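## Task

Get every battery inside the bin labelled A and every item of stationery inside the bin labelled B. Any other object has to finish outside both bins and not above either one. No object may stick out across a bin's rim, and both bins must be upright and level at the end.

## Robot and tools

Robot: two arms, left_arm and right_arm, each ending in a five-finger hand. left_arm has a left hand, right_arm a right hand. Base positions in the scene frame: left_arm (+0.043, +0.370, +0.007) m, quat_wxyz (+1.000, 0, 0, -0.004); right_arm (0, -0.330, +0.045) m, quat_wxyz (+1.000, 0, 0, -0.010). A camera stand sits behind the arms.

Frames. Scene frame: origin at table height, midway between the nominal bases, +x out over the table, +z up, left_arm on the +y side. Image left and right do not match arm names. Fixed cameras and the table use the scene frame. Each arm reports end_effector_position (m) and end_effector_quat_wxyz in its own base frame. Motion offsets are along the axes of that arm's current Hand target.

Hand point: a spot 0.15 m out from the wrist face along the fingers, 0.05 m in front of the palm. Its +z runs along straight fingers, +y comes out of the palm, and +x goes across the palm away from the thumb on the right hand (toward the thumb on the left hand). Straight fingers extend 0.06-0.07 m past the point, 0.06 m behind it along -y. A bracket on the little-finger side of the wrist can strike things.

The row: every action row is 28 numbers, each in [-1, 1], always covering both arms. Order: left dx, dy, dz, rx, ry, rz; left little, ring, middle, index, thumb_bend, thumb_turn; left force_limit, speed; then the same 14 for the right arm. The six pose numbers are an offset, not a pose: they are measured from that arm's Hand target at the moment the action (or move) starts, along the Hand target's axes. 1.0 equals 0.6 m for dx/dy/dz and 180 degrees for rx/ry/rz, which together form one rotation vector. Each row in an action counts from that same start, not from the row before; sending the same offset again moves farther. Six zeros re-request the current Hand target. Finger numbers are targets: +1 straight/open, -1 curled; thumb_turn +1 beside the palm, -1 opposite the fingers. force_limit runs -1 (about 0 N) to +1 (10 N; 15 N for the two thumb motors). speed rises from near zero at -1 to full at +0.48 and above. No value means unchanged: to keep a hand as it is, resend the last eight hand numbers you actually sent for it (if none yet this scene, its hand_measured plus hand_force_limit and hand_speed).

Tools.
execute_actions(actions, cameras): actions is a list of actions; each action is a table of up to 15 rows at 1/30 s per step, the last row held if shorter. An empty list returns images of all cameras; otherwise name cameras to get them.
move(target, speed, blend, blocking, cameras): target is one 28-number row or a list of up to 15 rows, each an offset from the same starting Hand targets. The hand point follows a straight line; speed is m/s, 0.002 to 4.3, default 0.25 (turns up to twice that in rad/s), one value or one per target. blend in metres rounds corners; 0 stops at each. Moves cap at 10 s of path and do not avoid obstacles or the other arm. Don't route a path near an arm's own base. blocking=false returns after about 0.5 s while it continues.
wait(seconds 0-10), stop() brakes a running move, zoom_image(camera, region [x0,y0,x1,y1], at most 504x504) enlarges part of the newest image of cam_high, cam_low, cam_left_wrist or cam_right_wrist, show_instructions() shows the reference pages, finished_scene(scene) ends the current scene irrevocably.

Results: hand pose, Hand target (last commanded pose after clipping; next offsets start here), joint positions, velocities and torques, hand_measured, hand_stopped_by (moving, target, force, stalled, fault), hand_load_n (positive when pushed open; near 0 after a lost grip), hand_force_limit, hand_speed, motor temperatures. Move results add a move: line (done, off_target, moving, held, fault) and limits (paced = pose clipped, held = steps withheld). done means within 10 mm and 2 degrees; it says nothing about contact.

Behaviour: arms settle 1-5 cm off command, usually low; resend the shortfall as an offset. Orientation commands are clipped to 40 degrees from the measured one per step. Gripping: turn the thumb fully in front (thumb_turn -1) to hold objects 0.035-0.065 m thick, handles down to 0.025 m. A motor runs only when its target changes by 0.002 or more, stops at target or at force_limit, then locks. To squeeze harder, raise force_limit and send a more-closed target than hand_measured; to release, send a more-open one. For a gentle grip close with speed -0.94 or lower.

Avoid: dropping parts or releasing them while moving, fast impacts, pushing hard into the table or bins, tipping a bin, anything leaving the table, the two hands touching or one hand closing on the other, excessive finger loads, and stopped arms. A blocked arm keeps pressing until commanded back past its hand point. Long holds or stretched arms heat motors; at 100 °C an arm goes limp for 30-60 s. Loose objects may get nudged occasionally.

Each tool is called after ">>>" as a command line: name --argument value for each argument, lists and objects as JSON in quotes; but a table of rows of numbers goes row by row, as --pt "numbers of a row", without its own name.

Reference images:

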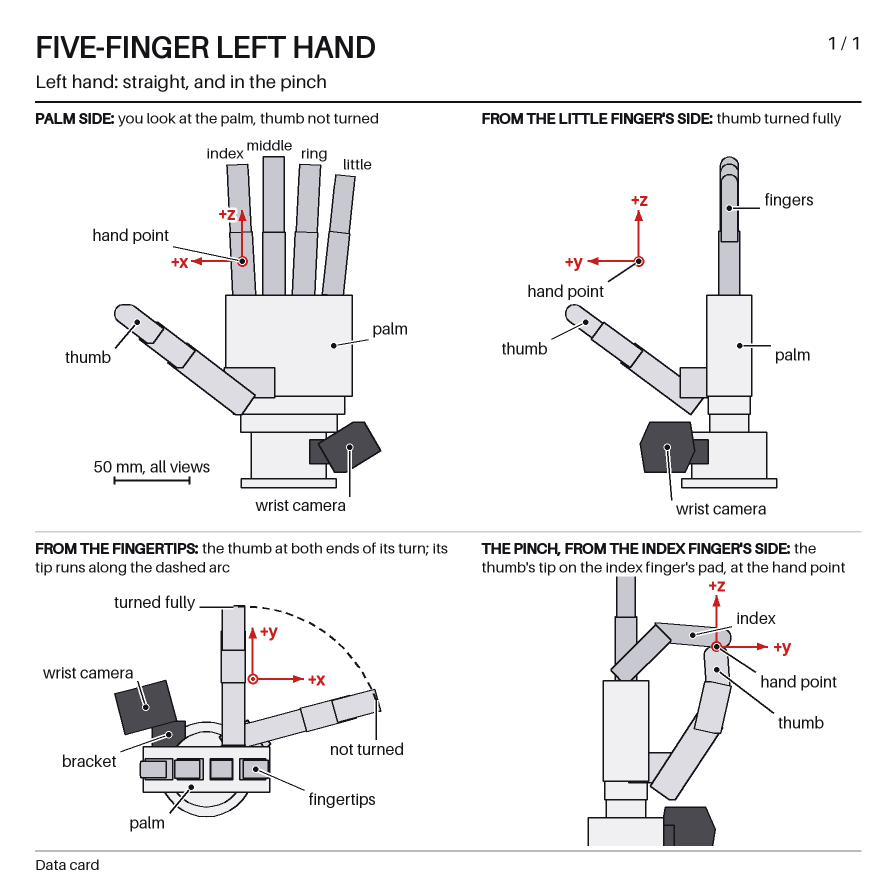

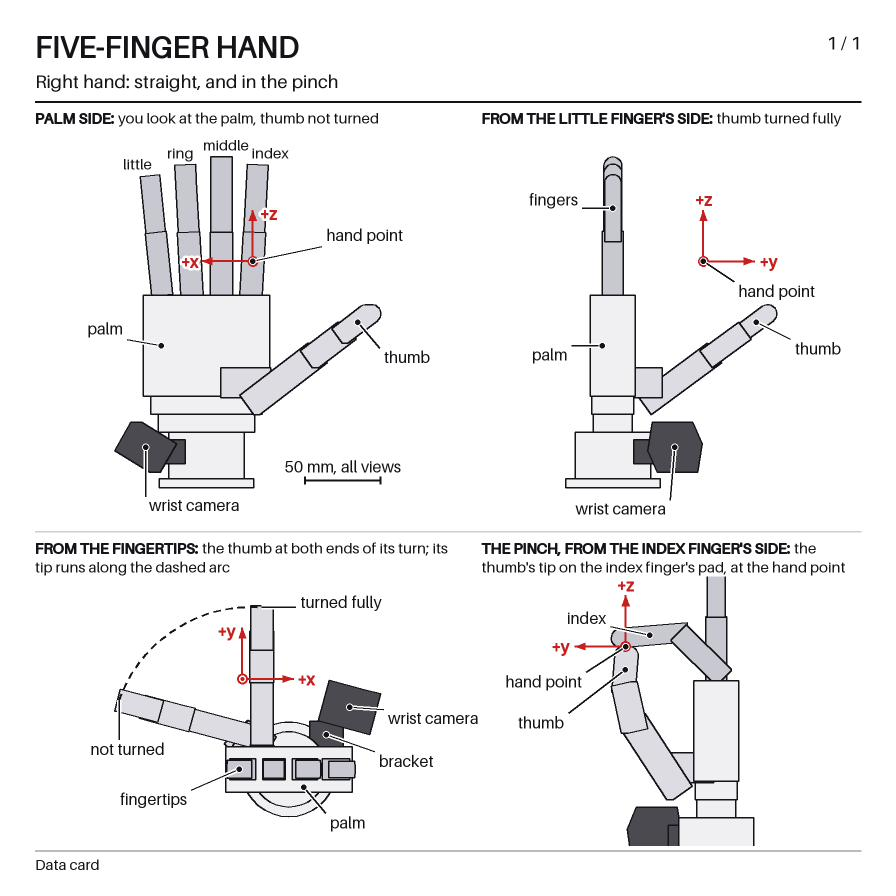

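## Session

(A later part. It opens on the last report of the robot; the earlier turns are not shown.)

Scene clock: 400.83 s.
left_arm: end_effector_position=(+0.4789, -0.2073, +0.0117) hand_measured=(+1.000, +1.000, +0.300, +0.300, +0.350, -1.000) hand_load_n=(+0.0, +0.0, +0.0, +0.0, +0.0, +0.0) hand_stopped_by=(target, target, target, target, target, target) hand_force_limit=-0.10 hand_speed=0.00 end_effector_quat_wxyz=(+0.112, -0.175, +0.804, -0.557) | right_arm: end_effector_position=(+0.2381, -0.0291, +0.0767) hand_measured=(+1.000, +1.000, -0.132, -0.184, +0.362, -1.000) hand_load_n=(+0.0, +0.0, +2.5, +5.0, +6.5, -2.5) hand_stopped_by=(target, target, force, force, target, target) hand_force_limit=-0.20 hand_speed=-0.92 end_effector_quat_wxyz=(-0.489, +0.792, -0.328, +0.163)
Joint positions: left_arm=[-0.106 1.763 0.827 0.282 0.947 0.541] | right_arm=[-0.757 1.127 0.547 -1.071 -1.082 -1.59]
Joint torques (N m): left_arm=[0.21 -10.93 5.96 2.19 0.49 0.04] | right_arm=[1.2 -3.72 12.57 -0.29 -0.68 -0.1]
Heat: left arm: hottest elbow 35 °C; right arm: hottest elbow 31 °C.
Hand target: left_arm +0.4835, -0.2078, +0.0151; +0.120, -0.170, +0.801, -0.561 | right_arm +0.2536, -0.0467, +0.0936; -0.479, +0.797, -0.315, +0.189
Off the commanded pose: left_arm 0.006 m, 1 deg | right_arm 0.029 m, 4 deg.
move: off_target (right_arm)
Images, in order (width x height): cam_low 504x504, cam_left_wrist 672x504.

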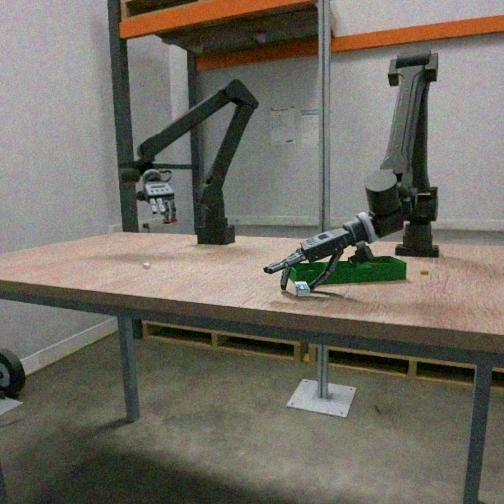

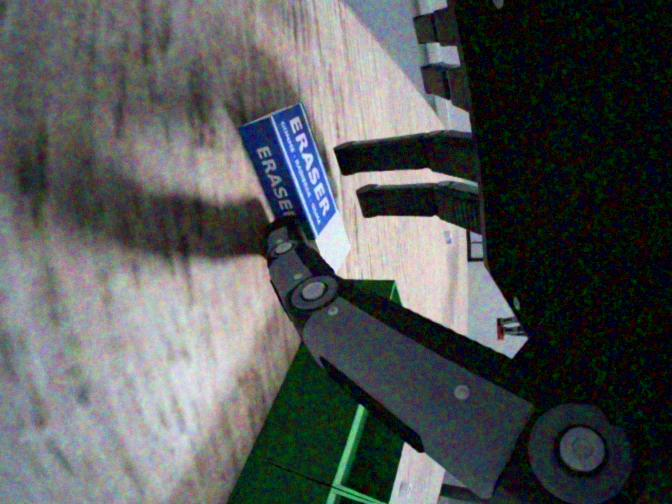

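>>> execute_actions --actions '[[[0,0,0,0,0,0,1,1,-0.2,-0.2,0.35,-1,-0.1,-0.92,0,0,0,0,0,0,1,1,-0.4,-0.3,0.36,-1,-0.2,-0.92]]]'

>>> wait --seconds 1 --cameras '["cam_low","cam_left_wrist"]'

>>> zoom_image --camera "cam_left_wrist" --region '[180, 100, 360, 280]'

Scene clock: 406.87 s.
left_arm: end_effector_position=(+0.4790, -0.2076, +0.0122) hand_measured=(+1.000, +1.000, -0.034, -0.042, +0.352, -1.000) hand_load_n=(+0.0, +0.0, +5.0, +5.0, +7.0, -0.5) hand_stopped_by=(target, target, force, force, target, target) hand_force_limit=-0.10 hand_speed=-0.92 end_effector_quat_wxyz=(+0.112, -0.174, +0.804, -0.558) | right_arm: end_effector_position=(+0.2381, -0.0291, +0.0767) hand_measured=(+1.000, +1.000, -0.132, -0.184, +0.362, -1.000) hand_load_n=(+0.0, -0.5, +2.0, +5.0, +6.0, -2.5) hand_stopped_by=(target, target, force, force, target, target) hand_force_limit=-0.20 hand_speed=-0.92 end_effector_quat_wxyz=(-0.489, +0.792, -0.328, +0.163)
Joint positions: left_arm=[-0.106 1.763 0.827 0.284 0.95 0.541] | right_arm=[-0.757 1.127 0.547 -1.071 -1.082 -1.59]
Joint torques (N m): left_arm=[0.26 -10.87 5.94 2.03 0.39 0.04] | right_arm=[1.14 -3.6 12.6 -0.25 -0.68 -0.1]
Heat: left arm: hottest elbow 34 °C; right arm: hottest elbow 31 °C.
Hand target: left_arm +0.4835, -0.2078, +0.0151; +0.120, -0.170, +0.801, -0.561 | right_arm +0.2536, -0.0467, +0.0936; -0.479, +0.797, -0.315, +0.189
Off the commanded pose: left_arm 0.005 m, 1 deg | right_arm 0.029 m, 4 deg.
Step readings (end_effector_position of left_arm | right_arm):
0: (+0.4789, -0.2073, +0.0117) | (+0.2381, -0.0291, +0.0767)
1: (+0.4789, -0.2073, +0.0117) | (+0.2381, -0.0291, +0.0767)
2: (+0.4789, -0.2073, +0.0117) | (+0.2381, -0.0291, +0.0767)
4: (+0.4789, -0.2073, +0.0117) | (+0.2381, -0.0291, +0.0767)
8: (+0.4789, -0.2073, +0.0117) | (+0.2381, -0.0291, +0.0767)
15: (+0.4789, -0.2073, +0.0117) | (+0.2381, -0.0291, +0.0767)

Scene clock: 407.87 s.
left_arm: end_effector_position=(+0.4790, -0.2076, +0.0122) hand_measured=(+1.000, +1.000, -0.034, -0.042, +0.352, -1.000) hand_load_n=(+0.0, +0.0, +4.5, +5.0, +7.0, -0.5) hand_stopped_by=(target, target, force, force, target, target) hand_force_limit=-0.10 hand_speed=-0.92 end_effector_quat_wxyz=(+0.112, -0.174, +0.804, -0.558) | right_arm: end_effector_position=(+0.2381, -0.0291, +0.0767) hand_measured=(+1.000, +1.000, -0.132, -0.184, +0.362, -1.000) hand_load_n=(+0.0, +0.0, +2.5, +5.0, +6.5, -2.5) hand_stopped_by=(target, target, force, force, target, target) hand_force_limit=-0.20 hand_speed=-0.92 end_effector_quat_wxyz=(-0.489, +0.792, -0.328, +0.163)
Joint positions: left_arm=[-0.106 1.763 0.827 0.284 0.95 0.541] | right_arm=[-0.757 1.127 0.547 -1.071 -1.082 -1.59]
Joint torques (N m): left_arm=[0.26 -10.87 5.96 2.02 0.39 0.05] | right_arm=[1.26 -3.55 12.59 -0.29 -0.67 -0.11]
Heat: left arm: hottest elbow 34 °C; right arm: hottest elbow 31 °C.
Hand target: left_arm +0.4835, -0.2078, +0.0151; +0.120, -0.170, +0.801, -0.561 | right_arm +0.2536, -0.0467, +0.0936; -0.479, +0.797, -0.315, +0.189
Off the commanded pose: left_arm 0.005 m, 1 deg | right_arm 0.029 m, 4 deg.
wait: 1.00 s; at rest by 0.17 s
Images, in order (width x height): cam_low 504x504, cam_left_wrist 672x504.

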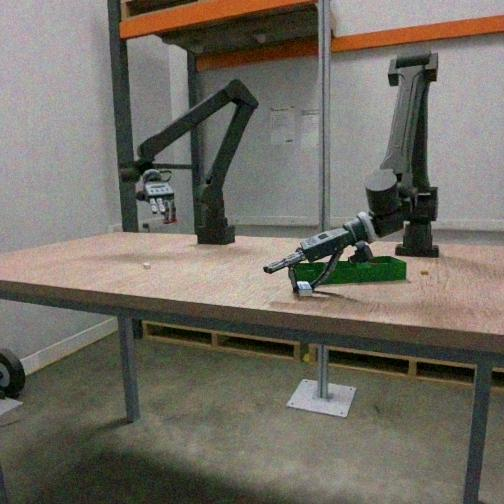

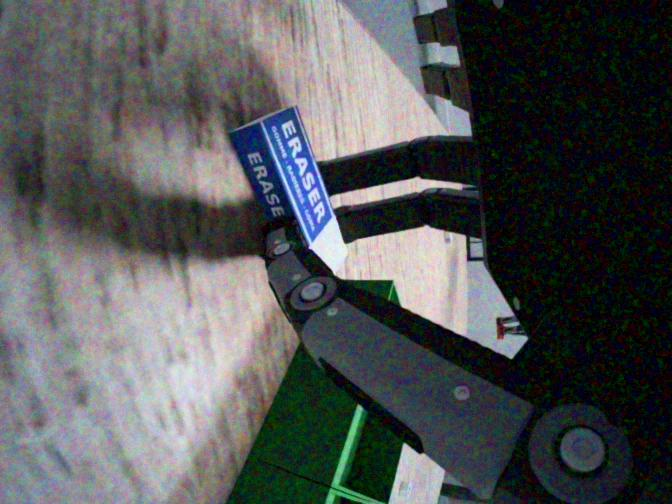

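Scaled by 2.800 from the camera's 672x504 image, which has a finer 960x720 frame.

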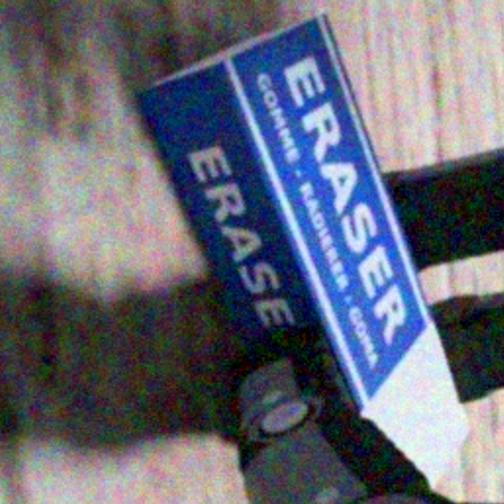

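>>> move --pt "0 -0.1567 -0.057 0 0 0 1 1 -0.2 -0.2 0.35 -1 -0.1 -0.92 0 0 0 0 0 0 1 1 -0.4 -0.3 0.36 -1 -0.2 -0.92" --pt "0.1495 -0.104 -0.2017 0 -0.4428 -0.1611 1 1 -0.2 -0.2 0.35 -1 -0.1 -0.92 0 0 0 0 0 0 1 1 -0.4 -0.3 0.36 -1 -0.2 -0.92" --speed '[0.06,0.2]' --blend '[0.02,0]' --cameras '["cam_low","cam_left_wrist","cam_high"]'

>>> zoom_image --camera "cam_left_wrist" --region '[60, 60, 400, 400]'

>>> zoom_image --camera "cam_low" --region '[280, 200, 420, 300]'

Scene clock: 440.60 s.
left_arm: end_effector_position=(+0.3501, -0.1451, +0.0922) hand_measured=(+1.000, +1.000, -0.034, -0.042, +0.352, -1.000) hand_load_n=(+0.0, -0.5, +5.0, +4.5, +8.0, -0.5) hand_stopped_by=(target, target, force, force, target, target) hand_force_limit=-0.10 hand_speed=-0.92 end_effector_quat_wxyz=(-0.470, +0.663, -0.491, +0.313) | right_arm: end_effector_position=(+0.2381, -0.0291, +0.0767) hand_measured=(+1.000, +1.000, -0.132, -0.184, +0.362, -1.000) hand_load_n=(+0.0, +0.0, +2.0, +5.0, +6.5, -3.0) hand_stopped_by=(target, target, force, force, target, target) hand_force_limit=-0.20 hand_speed=-0.92 end_effector_quat_wxyz=(-0.489, +0.792, -0.328, +0.163)
Joint positions: left_arm=[-0.733 1.051 0.418 -0.054 -0.964 -0.542] | right_arm=[-0.757 1.127 0.547 -1.071 -1.082 -1.59]
Joint torques (N m): left_arm=[-0.32 -3.43 11.71 0.88 -0.57 -0.06] | right_arm=[1.2 -3.55 12.57 -0.25 -0.68 -0.1]
Heat: left arm: hottest elbow 33 °C; right arm: hottest elbow 31 °C.
Hand target: left_arm +0.3639, -0.1602, +0.1151; -0.467, +0.666, -0.477, +0.334 | right_arm +0.2536, -0.0467, +0.0936; -0.479, +0.797, -0.315, +0.189
Off the commanded pose: left_arm 0.031 m, 3 deg | right_arm 0.029 m, 4 deg.
move: off_target (left_arm, right_arm)
Images, in order (width x height): cam_high 504x504, cam_low 504x504, cam_left_wrist 672x504.

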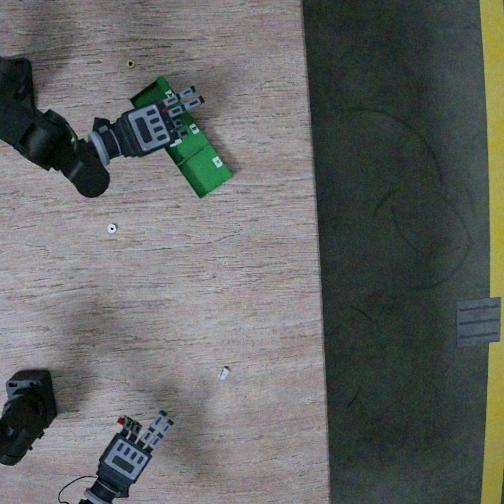

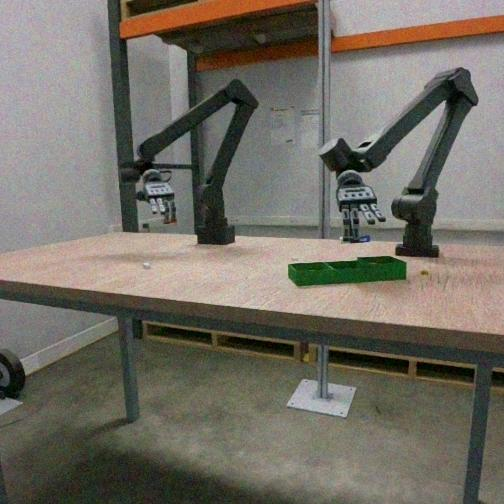

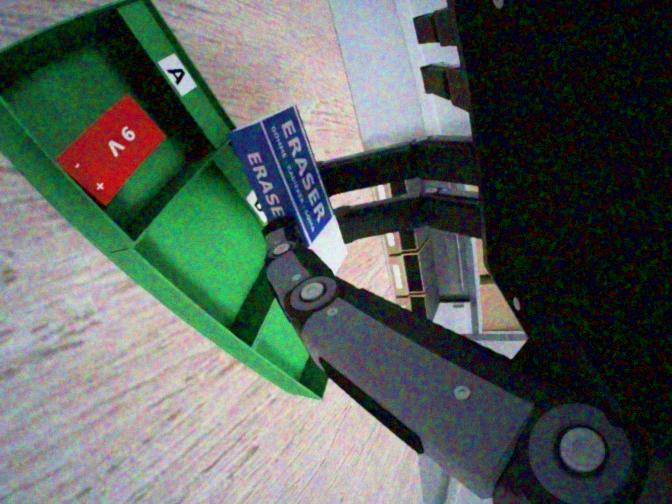

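Scaled by 1.482 from the camera's 672x504 image, which has a finer 960x720 frame.

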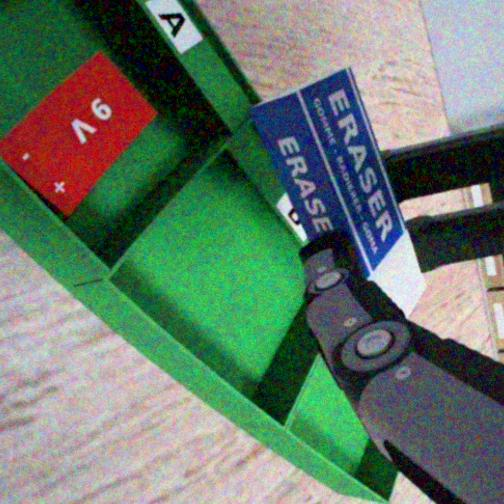

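Scaled by 3.600 from the camera's 504x504 image, which has a finer 720x720 frame.

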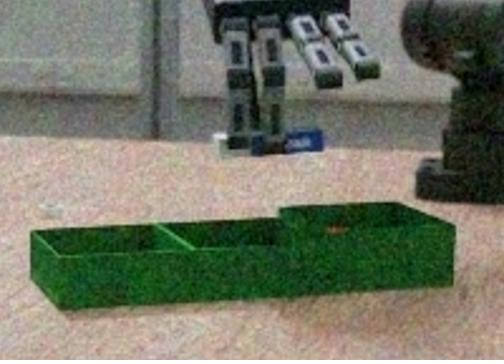

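>>> zoom_image --camera "cam_low" --region '[285, 225, 415, 295]'

Scaled by 3.877 from the camera's 504x504 image, which has a finer 720x720 frame.

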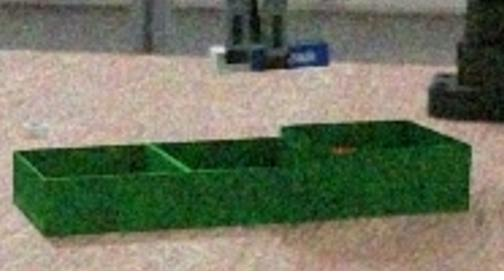

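>>> move --pt "0.025 0.0113 0.0177 0 0 0 1 1 -0.2 -0.2 0.35 -1 -0.1 -0.92 0 0 0 0 0 0 1 1 -0.4 -0.3 0.36 -1 -0.2 -0.92" --pt "0.0057 0.0928 0.0473 0 0 0 1 1 -0.2 -0.2 0.35 -1 -0.1 -0.92 0 0 0 0 0 0 1 1 -0.4 -0.3 0.36 -1 -0.2 -0.92" --speed '[0.1,0.08]' --cameras '["cam_low","cam_left_wrist"]'

>>> zoom_image --camera "cam_left_wrist" --region '[60, 60, 400, 400]'

>>> zoom_image --camera "cam_low" --region '[285, 225, 415, 295]'

Scene clock: 463.90 s.
left_arm: end_effector_position=(+0.3670, -0.1602, +0.0484) hand_measured=(+1.000, +1.000, -0.034, -0.042, +0.352, -1.000) hand_load_n=(+0.0, +0.0, +4.5, +4.5, +7.5, -0.5) hand_stopped_by=(target, target, force, force, target, target) hand_force_limit=-0.10 hand_speed=-0.92 end_effector_quat_wxyz=(-0.465, +0.666, -0.483, +0.327) | right_arm: end_effector_position=(+0.2381, -0.0291, +0.0767) hand_measured=(+1.000, +1.000, -0.132, -0.184, +0.362, -1.000) hand_load_n=(+0.0, +0.0, +2.5, +5.0, +6.5, -2.5) hand_stopped_by=(target, target, force, force, target, target) hand_force_limit=-0.20 hand_speed=-0.92 end_effector_quat_wxyz=(-0.489, +0.792, -0.328, +0.163)
Joint positions: left_arm=[-0.728 1.264 0.39 0.216 -0.954 -0.548] | right_arm=[-0.757 1.127 0.547 -1.071 -1.082 -1.59]
Joint torques (N m): left_arm=[0.85 -4.54 6.45 2.11 -0.4 0.24] | right_arm=[1.14 -3.66 12.6 -0.29 -0.68 -0.11]
Heat: left arm: hottest elbow 34 °C; right arm: hottest elbow 31 °C.
Hand target: left_arm +0.3723, -0.1609, +0.0532; -0.467, +0.666, -0.477, +0.334 | right_arm +0.2536, -0.0467, +0.0936; -0.479, +0.797, -0.315, +0.189
Off the commanded pose: left_arm 0.007 m, 1 deg | right_arm 0.029 m, 4 deg.
move: off_target (right_arm)
Images, in order (width x height): cam_low 504x504, cam_left_wrist 672x504.

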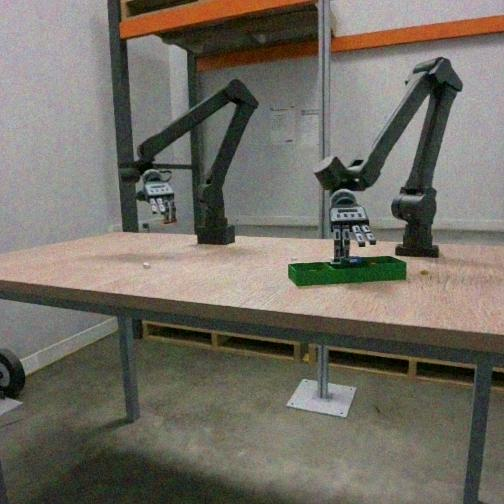

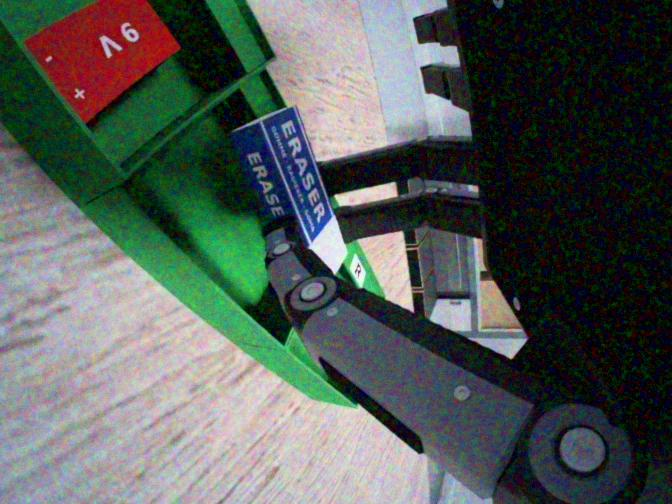

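Scaled by 1.482 from the camera's 672x504 image, which has a finer 960x720 frame.

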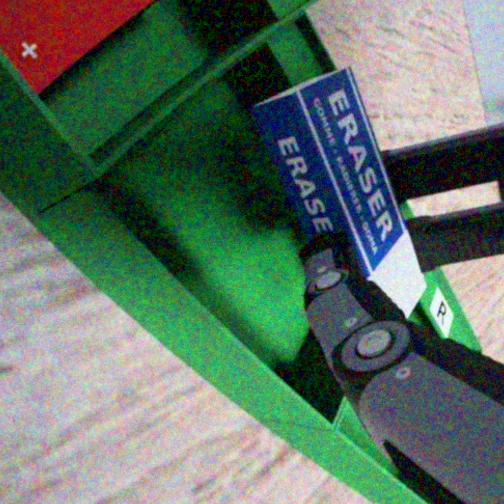

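Scaled by 3.877 from the camera's 504x504 image, which has a finer 720x720 frame.

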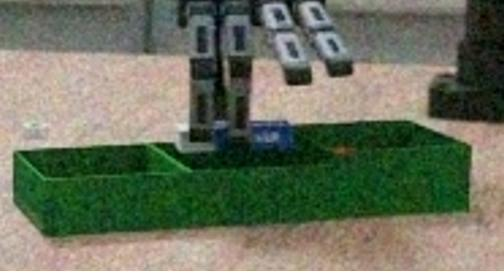

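>>> move --pt "-0.0167 -0.0157 -0.0057 0 0 0 1 1 -0.2 -0.2 0.35 -1 -0.1 -0.92 0 0 0 0 0 0 1 1 -0.4 -0.3 0.36 -1 -0.2 -0.92" --pt "-0.0083 0.0465 0.0169 0 0 0 1 1 -0.2 -0.2 0.35 -1 -0.1 -0.92 0 0 0 0 0 0 1 1 -0.4 -0.3 0.36 -1 -0.2 -0.92" --speed '[0.05,0.05]' --cameras '["cam_low","cam_left_wrist"]'

>>> zoom_image --camera "cam_low" --region '[285, 225, 415, 295]'

>>> zoom_image --camera "cam_left_wrist" --region '[130, 60, 400, 330]'

Scene clock: 479.97 s.
left_arm: end_effector_position=(+0.3705, -0.1542, +0.0259) hand_measured=(+1.000, +1.000, -0.034, -0.042, +0.352, -1.000) hand_load_n=(+0.0, +0.0, +3.5, +4.5, +7.0, -1.0) hand_stopped_by=(target, target, force, force, target, target) hand_force_limit=-0.10 hand_speed=-0.92 end_effector_quat_wxyz=(-0.468, +0.667, -0.475, +0.331) | right_arm: end_effector_position=(+0.2381, -0.0291, +0.0767) hand_measured=(+1.000, +1.000, -0.132, -0.184, +0.362, -1.000) hand_load_n=(+0.0, +0.0, +2.5, +5.0, +6.0, -3.0) hand_stopped_by=(target, target, force, force, target, target) hand_force_limit=-0.20 hand_speed=-0.92 end_effector_quat_wxyz=(-0.489, +0.792, -0.328, +0.163)
Joint positions: left_arm=[-0.709 1.361 0.356 0.375 -0.949 -0.53] | right_arm=[-0.757 1.127 0.547 -1.071 -1.082 -1.59]
Joint torques (N m): left_arm=[-0.03 -4.07 5.07 2.03 -0.24 0.14] | right_arm=[1.26 -3.6 12.57 -0.29 -0.68 -0.11]
Heat: left arm: hottest elbow 33 °C; right arm: hottest elbow 31 °C.
Hand target: left_arm +0.3706, -0.1562, +0.0233; -0.467, +0.666, -0.477, +0.334 | right_arm +0.2536, -0.0467, +0.0936; -0.479, +0.797, -0.315, +0.189
Off the commanded pose: left_arm 0.003 m, 0 deg | right_arm 0.029 m, 4 deg.
move: off_target (right_arm)
Images, in order (width x height): cam_low 504x504, cam_left_wrist 672x504.

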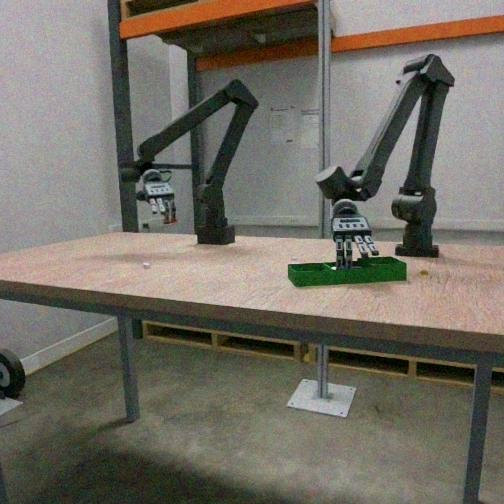

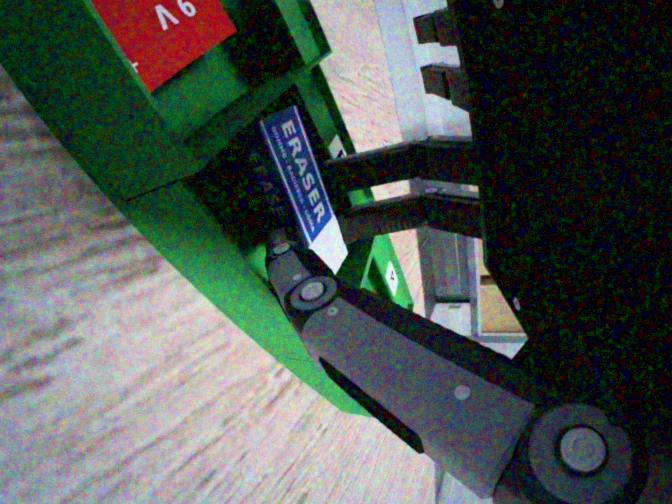

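Scaled by 3.877 from the camera's 504x504 image, which has a finer 720x720 frame.

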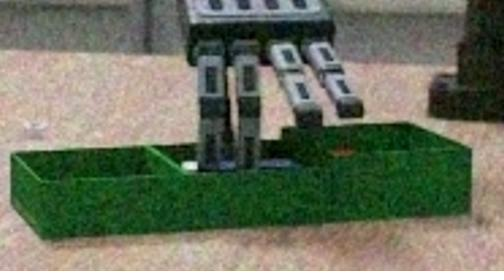

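Scaled by 1.867 from the camera's 672x504 image, which has a finer 960x720 frame.

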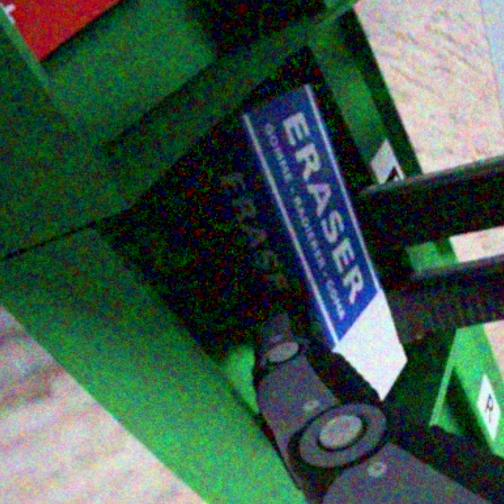

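>>> move --pt "0 0 0 0 0 0 1 1 0.1 0.1 0.42 -1 -0.1 -0.85 0 0 0 0 0 0 1 1 -0.4 -0.3 0.36 -1 -0.2 -0.92" --pt "0.011 -0.0357 0.0005 0 0 0 1 1 0.1 0.1 0.42 -1 -0.1 -0.85 0 0 0 0 0 0 1 1 -0.4 -0.3 0.36 -1 -0.2 -0.92" --pt "0.0133 -0.1462 -0.0372 0 0 0 1 1 0.1 0.1 0.42 -1 -0.1 -0.85 0 0 0 0 0 0 1 1 -0.4 -0.3 0.36 -1 -0.2 -0.92" --speed 0.06 --blend '[0,0.01,0]' --cameras '["cam_low","cam_left_wrist"]'

>>> zoom_image --camera "cam_left_wrist" --region '[60, 60, 400, 400]'

Scene clock: 492.50 s.
left_arm: end_effector_position=(+0.3673, -0.1526, +0.0909) hand_measured=(+1.000, +1.000, +0.066, +0.100, +0.414, -1.000) hand_load_n=(+0.0, +0.0, +0.0, +0.0, +0.0, +0.0) hand_stopped_by=(target, target, stalled, target, target, target) hand_force_limit=-0.10 hand_speed=-0.85 end_effector_quat_wxyz=(-0.466, +0.665, -0.488, +0.320) | right_arm: end_effector_position=(+0.2381, -0.0291, +0.0767) hand_measured=(+1.000, +1.000, -0.132, -0.184, +0.362, -1.000) hand_load_n=(+0.0, +0.0, +2.5, +4.5, +6.0, -3.0) hand_stopped_by=(target, target, force, force, target, target) hand_force_limit=-0.20 hand_speed=-0.92 end_effector_quat_wxyz=(-0.489, +0.792, -0.328, +0.163)
Joint positions: left_arm=[-0.706 1.112 0.443 0.013 -0.937 -0.524] | right_arm=[-0.757 1.127 0.547 -1.071 -1.082 -1.59]
Joint torques (N m): left_arm=[0.91 -4.66 11.22 1.03 -0.38 0.22] | right_arm=[1.14 -3.6 12.59 -0.28 -0.68 -0.11]
Heat: left arm: hottest elbow 33 °C; right arm: hottest elbow 31 °C.
Hand target: left_arm +0.3817, -0.1608, +0.1135; -0.467, +0.666, -0.477, +0.334 | right_arm +0.2536, -0.0467, +0.0936; -0.479, +0.797, -0.315, +0.189
Off the commanded pose: left_arm 0.028 m, 2 deg | right_arm 0.029 m, 4 deg.
move: off_target (left_arm, right_arm)
Images, in order (width x height): cam_low 504x504, cam_left_wrist 672x504.

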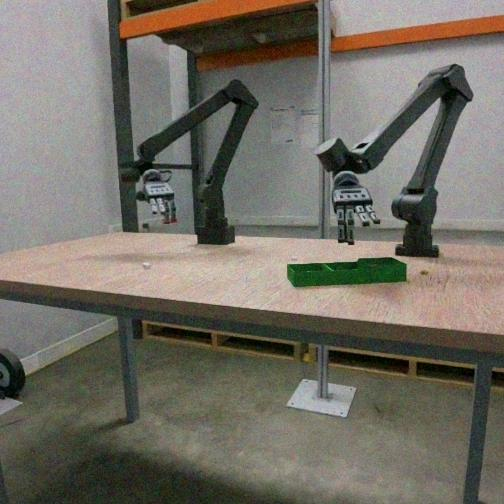

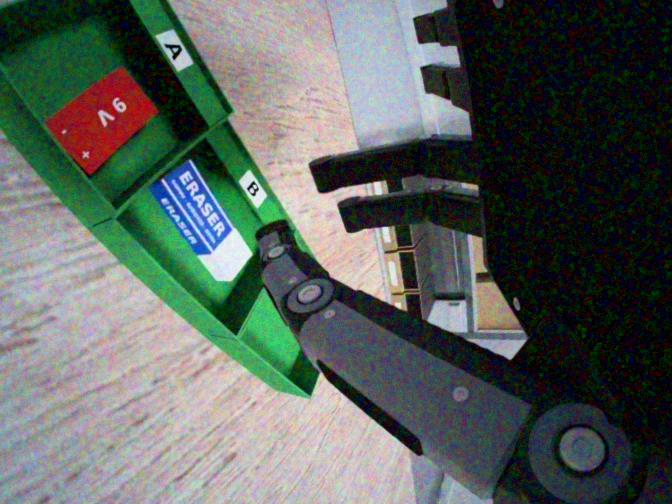

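Scaled by 1.482 from the camera's 672x504 image, which has a finer 960x720 frame.

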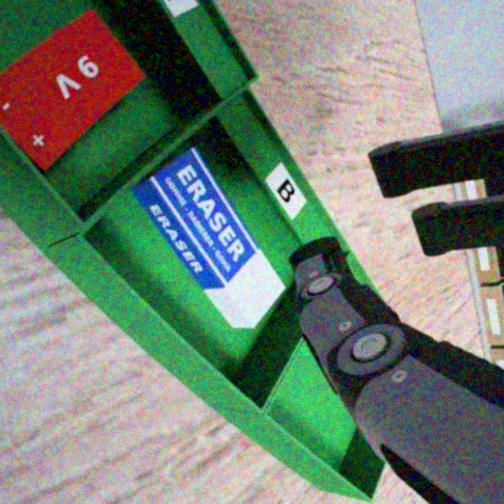

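>>> move --target '[-0.767,-0.0567,0.0096,0,-0.2403,-0.0874,1,1,0.1,0.1,0.42,-1,-0.1,-0.85,-0.6358,-0.4952,0.7335,0,-0.0638,-0.0339,1,1,-0.4,-0.3,0.36,-1,-0.2,-0.92]' --speed 0.25 --cameras '["cam_high","cam_right_wrist"]'

>>> zoom_image --camera "cam_high" --region '[90, 50, 270, 220]'

Scene clock: 522.07 s.
left_arm: end_effector_position=(+0.2331, +0.2623, +0.1094) hand_measured=(+1.000, +1.000, +0.066, +0.100, +0.414, -1.000) hand_load_n=(+0.0, +0.0, +0.0, +0.0, +0.0, +0.0) hand_stopped_by=(target, target, stalled, target, target, target) hand_force_limit=-0.10 hand_speed=-0.85 end_effector_quat_wxyz=(-0.534, +0.817, -0.186, +0.111) | right_arm: end_effector_position=(+0.3259, +0.5786, +0.1198) hand_measured=(+1.000, +1.000, -0.132, -0.184, +0.362, -1.000) hand_load_n=(+0.0, +0.0, +2.5, +5.0, +6.5, -2.5) hand_stopped_by=(target, target, force, force, target, target) hand_force_limit=-0.20 hand_speed=-0.92 end_effector_quat_wxyz=(-0.475, +0.842, -0.222, +0.129)
Joint positions: left_arm=[0.763 0.715 0.299 -0.028 -0.346 -0.142] | right_arm=[1.004 1.688 1.171 -0.024 -0.038 -0.03]
Joint torques (N m): left_arm=[0.5 -0.21 13.39 2.54 -0.08 0.22] | right_arm=[2.14 -13.1 15.13 1.46 0.16 0.09]
Heat: left arm: hottest elbow 38 °C; right arm: hottest elbow 32 °C.
Hand target: left_arm +0.2492, +0.2802, +0.1436; -0.560, +0.799, -0.178, +0.125 | right_arm +0.3363, +0.5994, +0.1495; -0.497, +0.828, -0.223, +0.133
Off the commanded pose: left_arm 0.042 m, 4 deg | right_arm 0.038 m, 3 deg.
move: off_target (left_arm, right_arm)
Images, in order (width x height): cam_high 504x504, cam_right_wrist 672x504.

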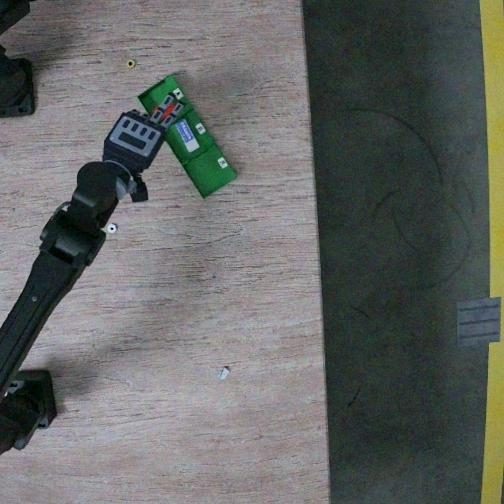

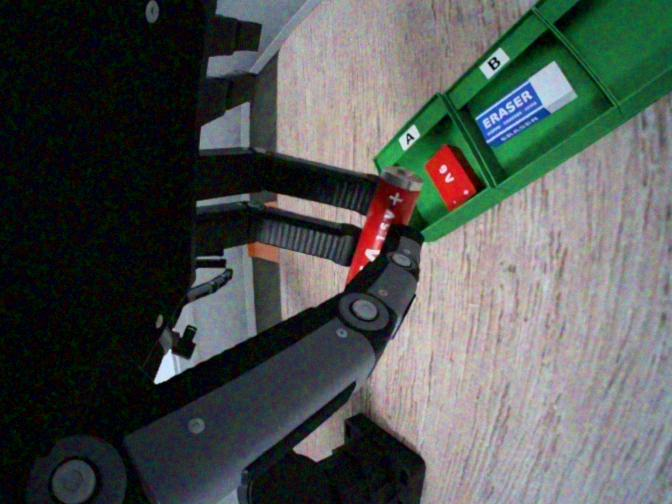

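Scaled by 2.800 from the camera's 504x504 image, which has a finer 720x720 frame.

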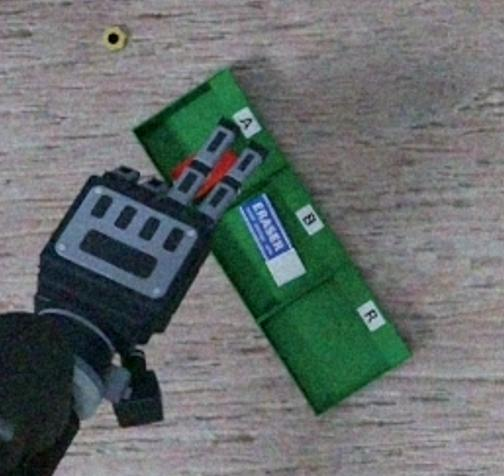

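>>> zoom_image --camera "cam_right_wrist" --region '[360, 0, 640, 260]'

Scaled by 1.800 from the camera's 672x504 image, which has a finer 960x720 frame.

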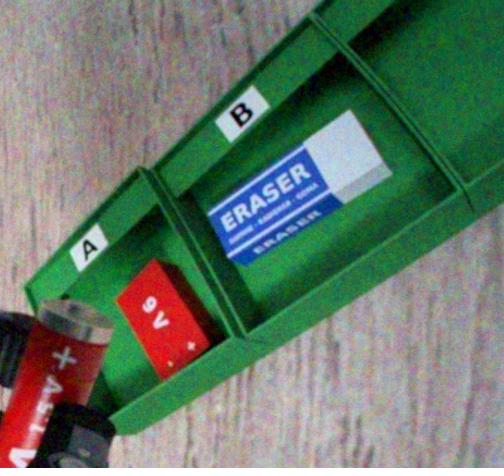

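>>> move --target '[0,0,0,0,0,0,1,1,0.1,0.1,0.42,-1,-0.1,-0.85,-0.034,-0.0205,0.1077,0,-0.2355,-0.1251,1,1,-0.4,-0.3,0.36,-1,-0.2,-0.92]' --speed 0.2 --cameras '["cam_high","cam_right_wrist","cam_low"]'

>>> zoom_image --camera "cam_right_wrist" --region '[340, 40, 640, 330]'

Scene clock: 557.47 s.
left_arm: end_effector_position=(+0.2331, +0.2624, +0.1095) hand_measured=(+1.000, +1.000, +0.066, +0.100, +0.414, -1.000) hand_load_n=(+0.0, +0.0, +0.0, +0.5, +0.0, +0.0) hand_stopped_by=(target, target, stalled, target, target, target) hand_force_limit=-0.10 hand_speed=-0.85 end_effector_quat_wxyz=(-0.534, +0.817, -0.186, +0.111) | right_arm: end_effector_position=(+0.3293, +0.6491, +0.1037) hand_measured=(+1.000, +1.000, -0.132, -0.184, +0.362, -1.000) hand_load_n=(+0.0, +0.0, +2.0, +5.0, +6.5, -2.5) hand_stopped_by=(target, target, force, force, target, target) hand_force_limit=-0.20 hand_speed=-0.92 end_effector_quat_wxyz=(-0.491, +0.857, +0.120, -0.102)
Joint positions: left_arm=[0.763 0.715 0.299 -0.028 -0.346 -0.142] | right_arm=[0.913 2.057 1.713 -0.472 -0.82 -0.594]
Joint torques (N m): left_arm=[0.44 -0.09 13.37 2.52 -0.08 0.25] | right_arm=[1.03 -18.02 16.18 1.02 -0.57 -0.16]
Heat: left arm: hottest elbow 40 °C; right arm: hottest elbow 33 °C.
Hand target: left_arm +0.2493, +0.2802, +0.1437; -0.560, +0.799, -0.178, +0.125 | right_arm +0.3501, +0.6641, +0.1301; -0.509, +0.847, +0.133, -0.081
Off the commanded pose: left_arm 0.042 m, 4 deg | right_arm 0.037 m, 4 deg.
move: off_target (left_arm, right_arm)
Images, in order (width x height): cam_high 504x504, cam_low 504x504, cam_right_wrist 672x504.

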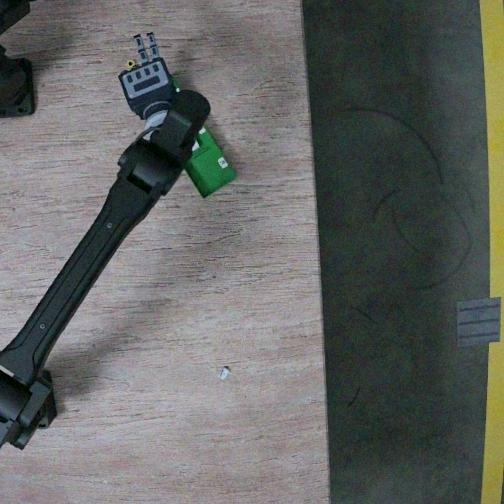

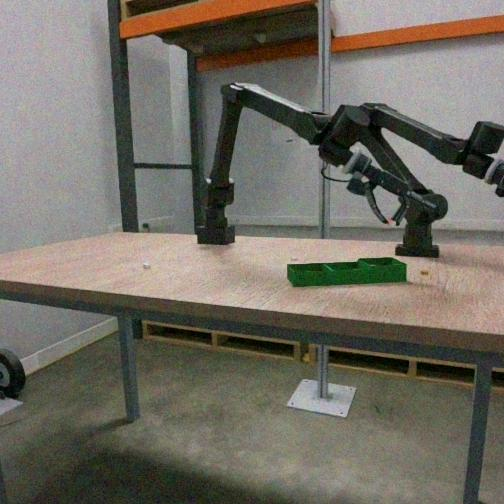

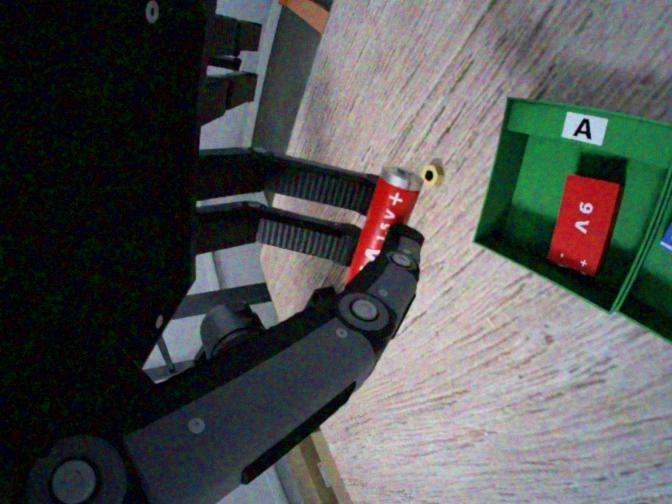

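Scaled by 1.680 from the camera's 672x504 image, which has a finer 960x720 frame.

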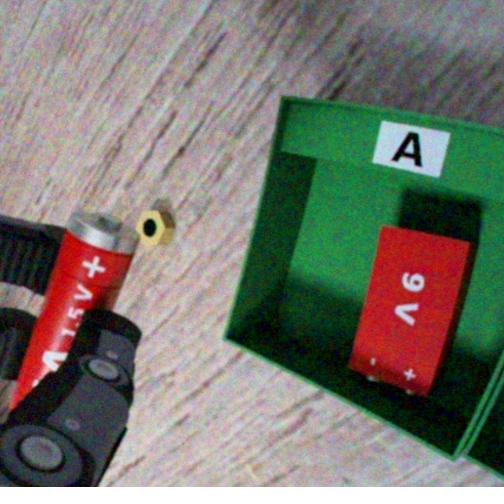

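>>> move --pt "0 0 0 0 0 0 1 1 0.1 0.1 0.42 -1 -0.1 -0.85 -0.0053 0.0463 -0.0162 0 0 0 1 1 -0.4 -0.3 0.36 -1 -0.2 -0.92" --pt "0 0 0 0 0 0 1 1 0.1 0.1 0.42 -1 -0.1 -0.85 -0.0187 0.1493 0.0385 0 0 0 1 1 -0.4 -0.3 0.36 -1 -0.2 -0.92" --speed 0.08 --cameras '["cam_right_wrist","cam_low"]'

>>> zoom_image --camera "cam_right_wrist" --region '[320, 60, 640, 380]'

>>> zoom_image --camera "cam_low" --region '[330, 195, 430, 295]'

Scene clock: 585.67 s.
left_arm: end_effector_position=(+0.2331, +0.2624, +0.1095) hand_measured=(+1.000, +1.000, +0.066, +0.100, +0.414, -1.000) hand_load_n=(+0.0, +0.0, +0.0, +0.0, +0.5, +0.0) hand_stopped_by=(target, target, stalled, target, target, target) hand_force_limit=-0.10 hand_speed=-0.85 end_effector_quat_wxyz=(-0.534, +0.817, -0.186, +0.111) | right_arm: end_effector_position=(+0.3447, +0.6384, +0.0424) hand_measured=(+1.000, +1.000, -0.132, -0.184, +0.362, -1.000) hand_load_n=(+0.0, +0.0, +2.5, +5.0, +6.5, -2.5) hand_stopped_by=(target, target, force, force, target, target) hand_force_limit=-0.20 hand_speed=-0.92 end_effector_quat_wxyz=(-0.506, +0.848, +0.128, -0.085)
Joint positions: left_arm=[0.763 0.715 0.299 -0.028 -0.346 -0.142] | right_arm=[0.886 2.108 1.612 -0.287 -0.837 -0.62]
Joint torques (N m): left_arm=[0.44 -0.15 13.41 2.52 -0.07 0.25] | right_arm=[1.9 -18.2 9.43 1.98 -0.36 -0.09]
Motor temperatures (°C): left_arm=[26 24 42 23 25 23] | right_arm=[26 30 37 25 24 23]
Heat: left arm: hottest elbow 42 °C; right arm: hottest elbow 37 °C.
Hand target: left_arm +0.2493, +0.2802, +0.1437; -0.560, +0.799, -0.178, +0.125 | right_arm +0.3459, +0.6401, +0.0402; -0.509, +0.847, +0.133, -0.081
Off the commanded pose: left_arm 0.042 m, 4 deg | right_arm 0.003 m, 1 deg.
move: off_target (left_arm)
Images, in order (width x height): cam_low 504x504, cam_right_wrist 672x504.

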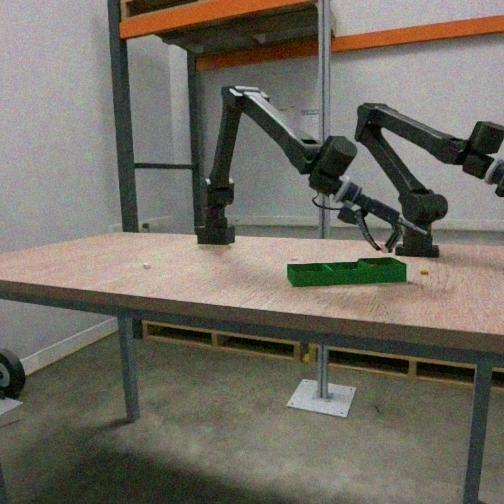

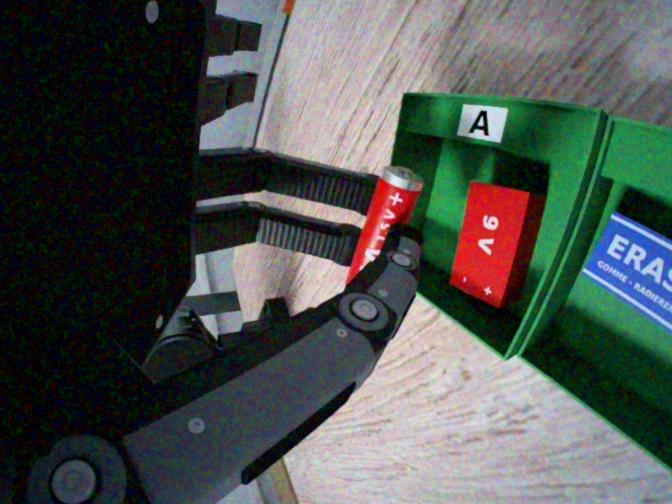

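Scaled by 1.575 from the camera's 672x504 image, which has a finer 960x720 frame.

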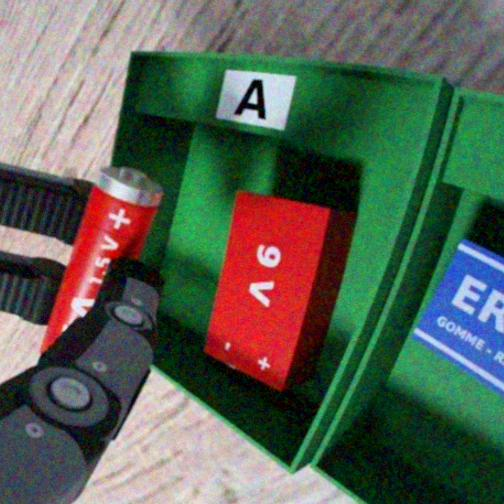

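Scaled by 5.040 from the camera's 504x504 image, which has a finer 720x720 frame.

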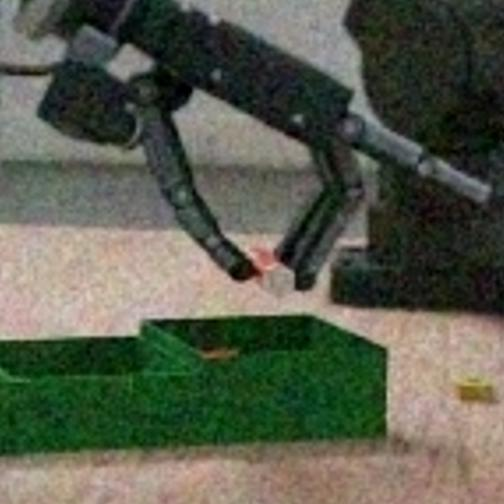

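>>> move --target '[0,0,0,0,0,0,1,1,0.1,0.1,0.42,-1,-0.1,-0.85,0.004,0.0545,0.0289,0,0,0,1,1,-0.4,-0.3,0.36,-1,-0.2,-0.92]' --speed 0.05 --cameras '["cam_right_wrist","cam_low"]'

>>> zoom_image --camera "cam_right_wrist" --region '[320, 60, 640, 380]'

>>> zoom_image --camera "cam_low" --region '[340, 215, 430, 295]'

Scene clock: 624.67 s.
left_arm: end_effector_position=(+0.2331, +0.2624, +0.1095) hand_measured=(+1.000, +1.000, +0.066, +0.100, +0.414, -1.000) hand_load_n=(+0.0, +0.0, +0.0, +0.0, +0.0, +0.0) hand_stopped_by=(target, target, stalled, target, target, target) hand_force_limit=-0.10 hand_speed=-0.85 end_effector_quat_wxyz=(-0.534, +0.817, -0.186, +0.111) | right_arm: end_effector_position=(+0.3465, +0.6408, +0.0085) hand_measured=(+1.000, +1.000, -0.132, -0.184, +0.362, -1.000) hand_load_n=(-0.5, +0.0, +3.0, +3.5, +5.0, -0.5) hand_stopped_by=(target, target, force, force, target, target) hand_force_limit=-0.20 hand_speed=-0.92 end_effector_quat_wxyz=(-0.508, +0.848, +0.129, -0.085)
Joint positions: left_arm=[0.763 0.715 0.299 -0.028 -0.346 -0.142] | right_arm=[0.886 2.16 1.599 -0.22 -0.838 -0.62]
Joint torques (N m): left_arm=[0.5 -0.09 13.41 2.51 -0.07 0.25] | right_arm=[1.67 -18.2 9.01 1.99 -0.4 -0.11]
Heat: left arm: hottest elbow 43 °C; right arm: hottest elbow 33 °C.
Hand target: left_arm +0.2493, +0.2802, +0.1437; -0.560, +0.799, -0.178, +0.125 | right_arm +0.3481, +0.6408, +0.0033; -0.509, +0.846, +0.133, -0.081
Off the commanded pose: left_arm 0.042 m, 4 deg | right_arm 0.006 m, 1 deg.
move: off_target (left_arm)
Images, in order (width x height): cam_low 504x504, cam_right_wrist 672x504.

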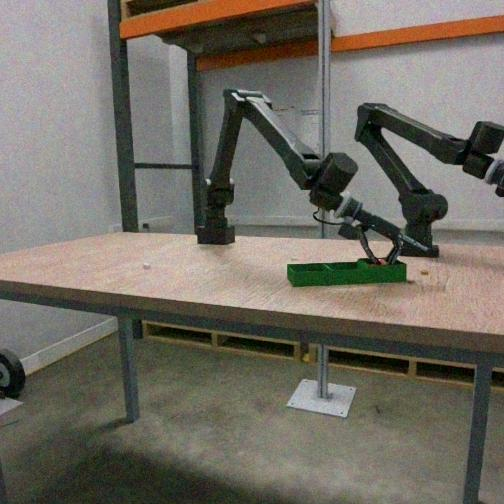

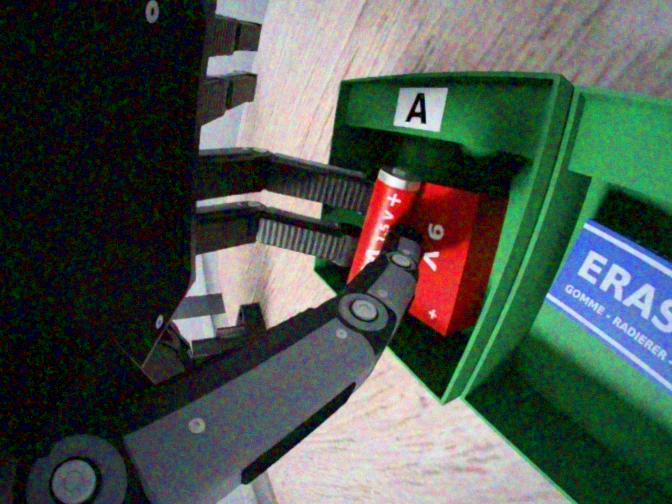

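Scaled by 1.575 from the camera's 672x504 image, which has a finer 960x720 frame.

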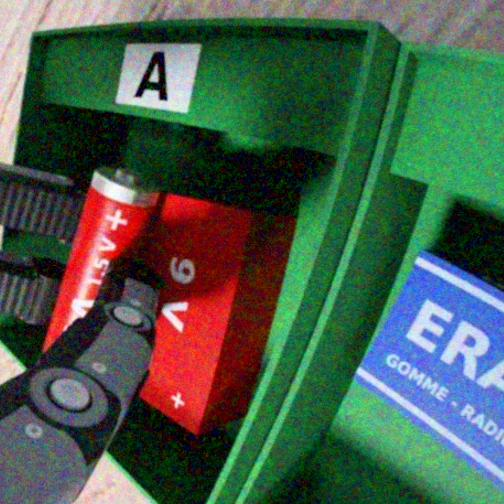

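Scaled by 5.600 from the camera's 504x504 image, which has a finer 720x720 frame.

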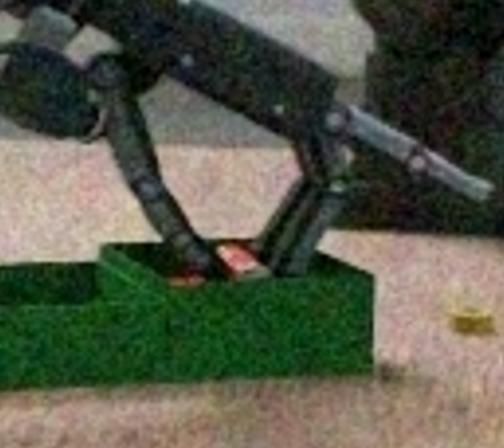

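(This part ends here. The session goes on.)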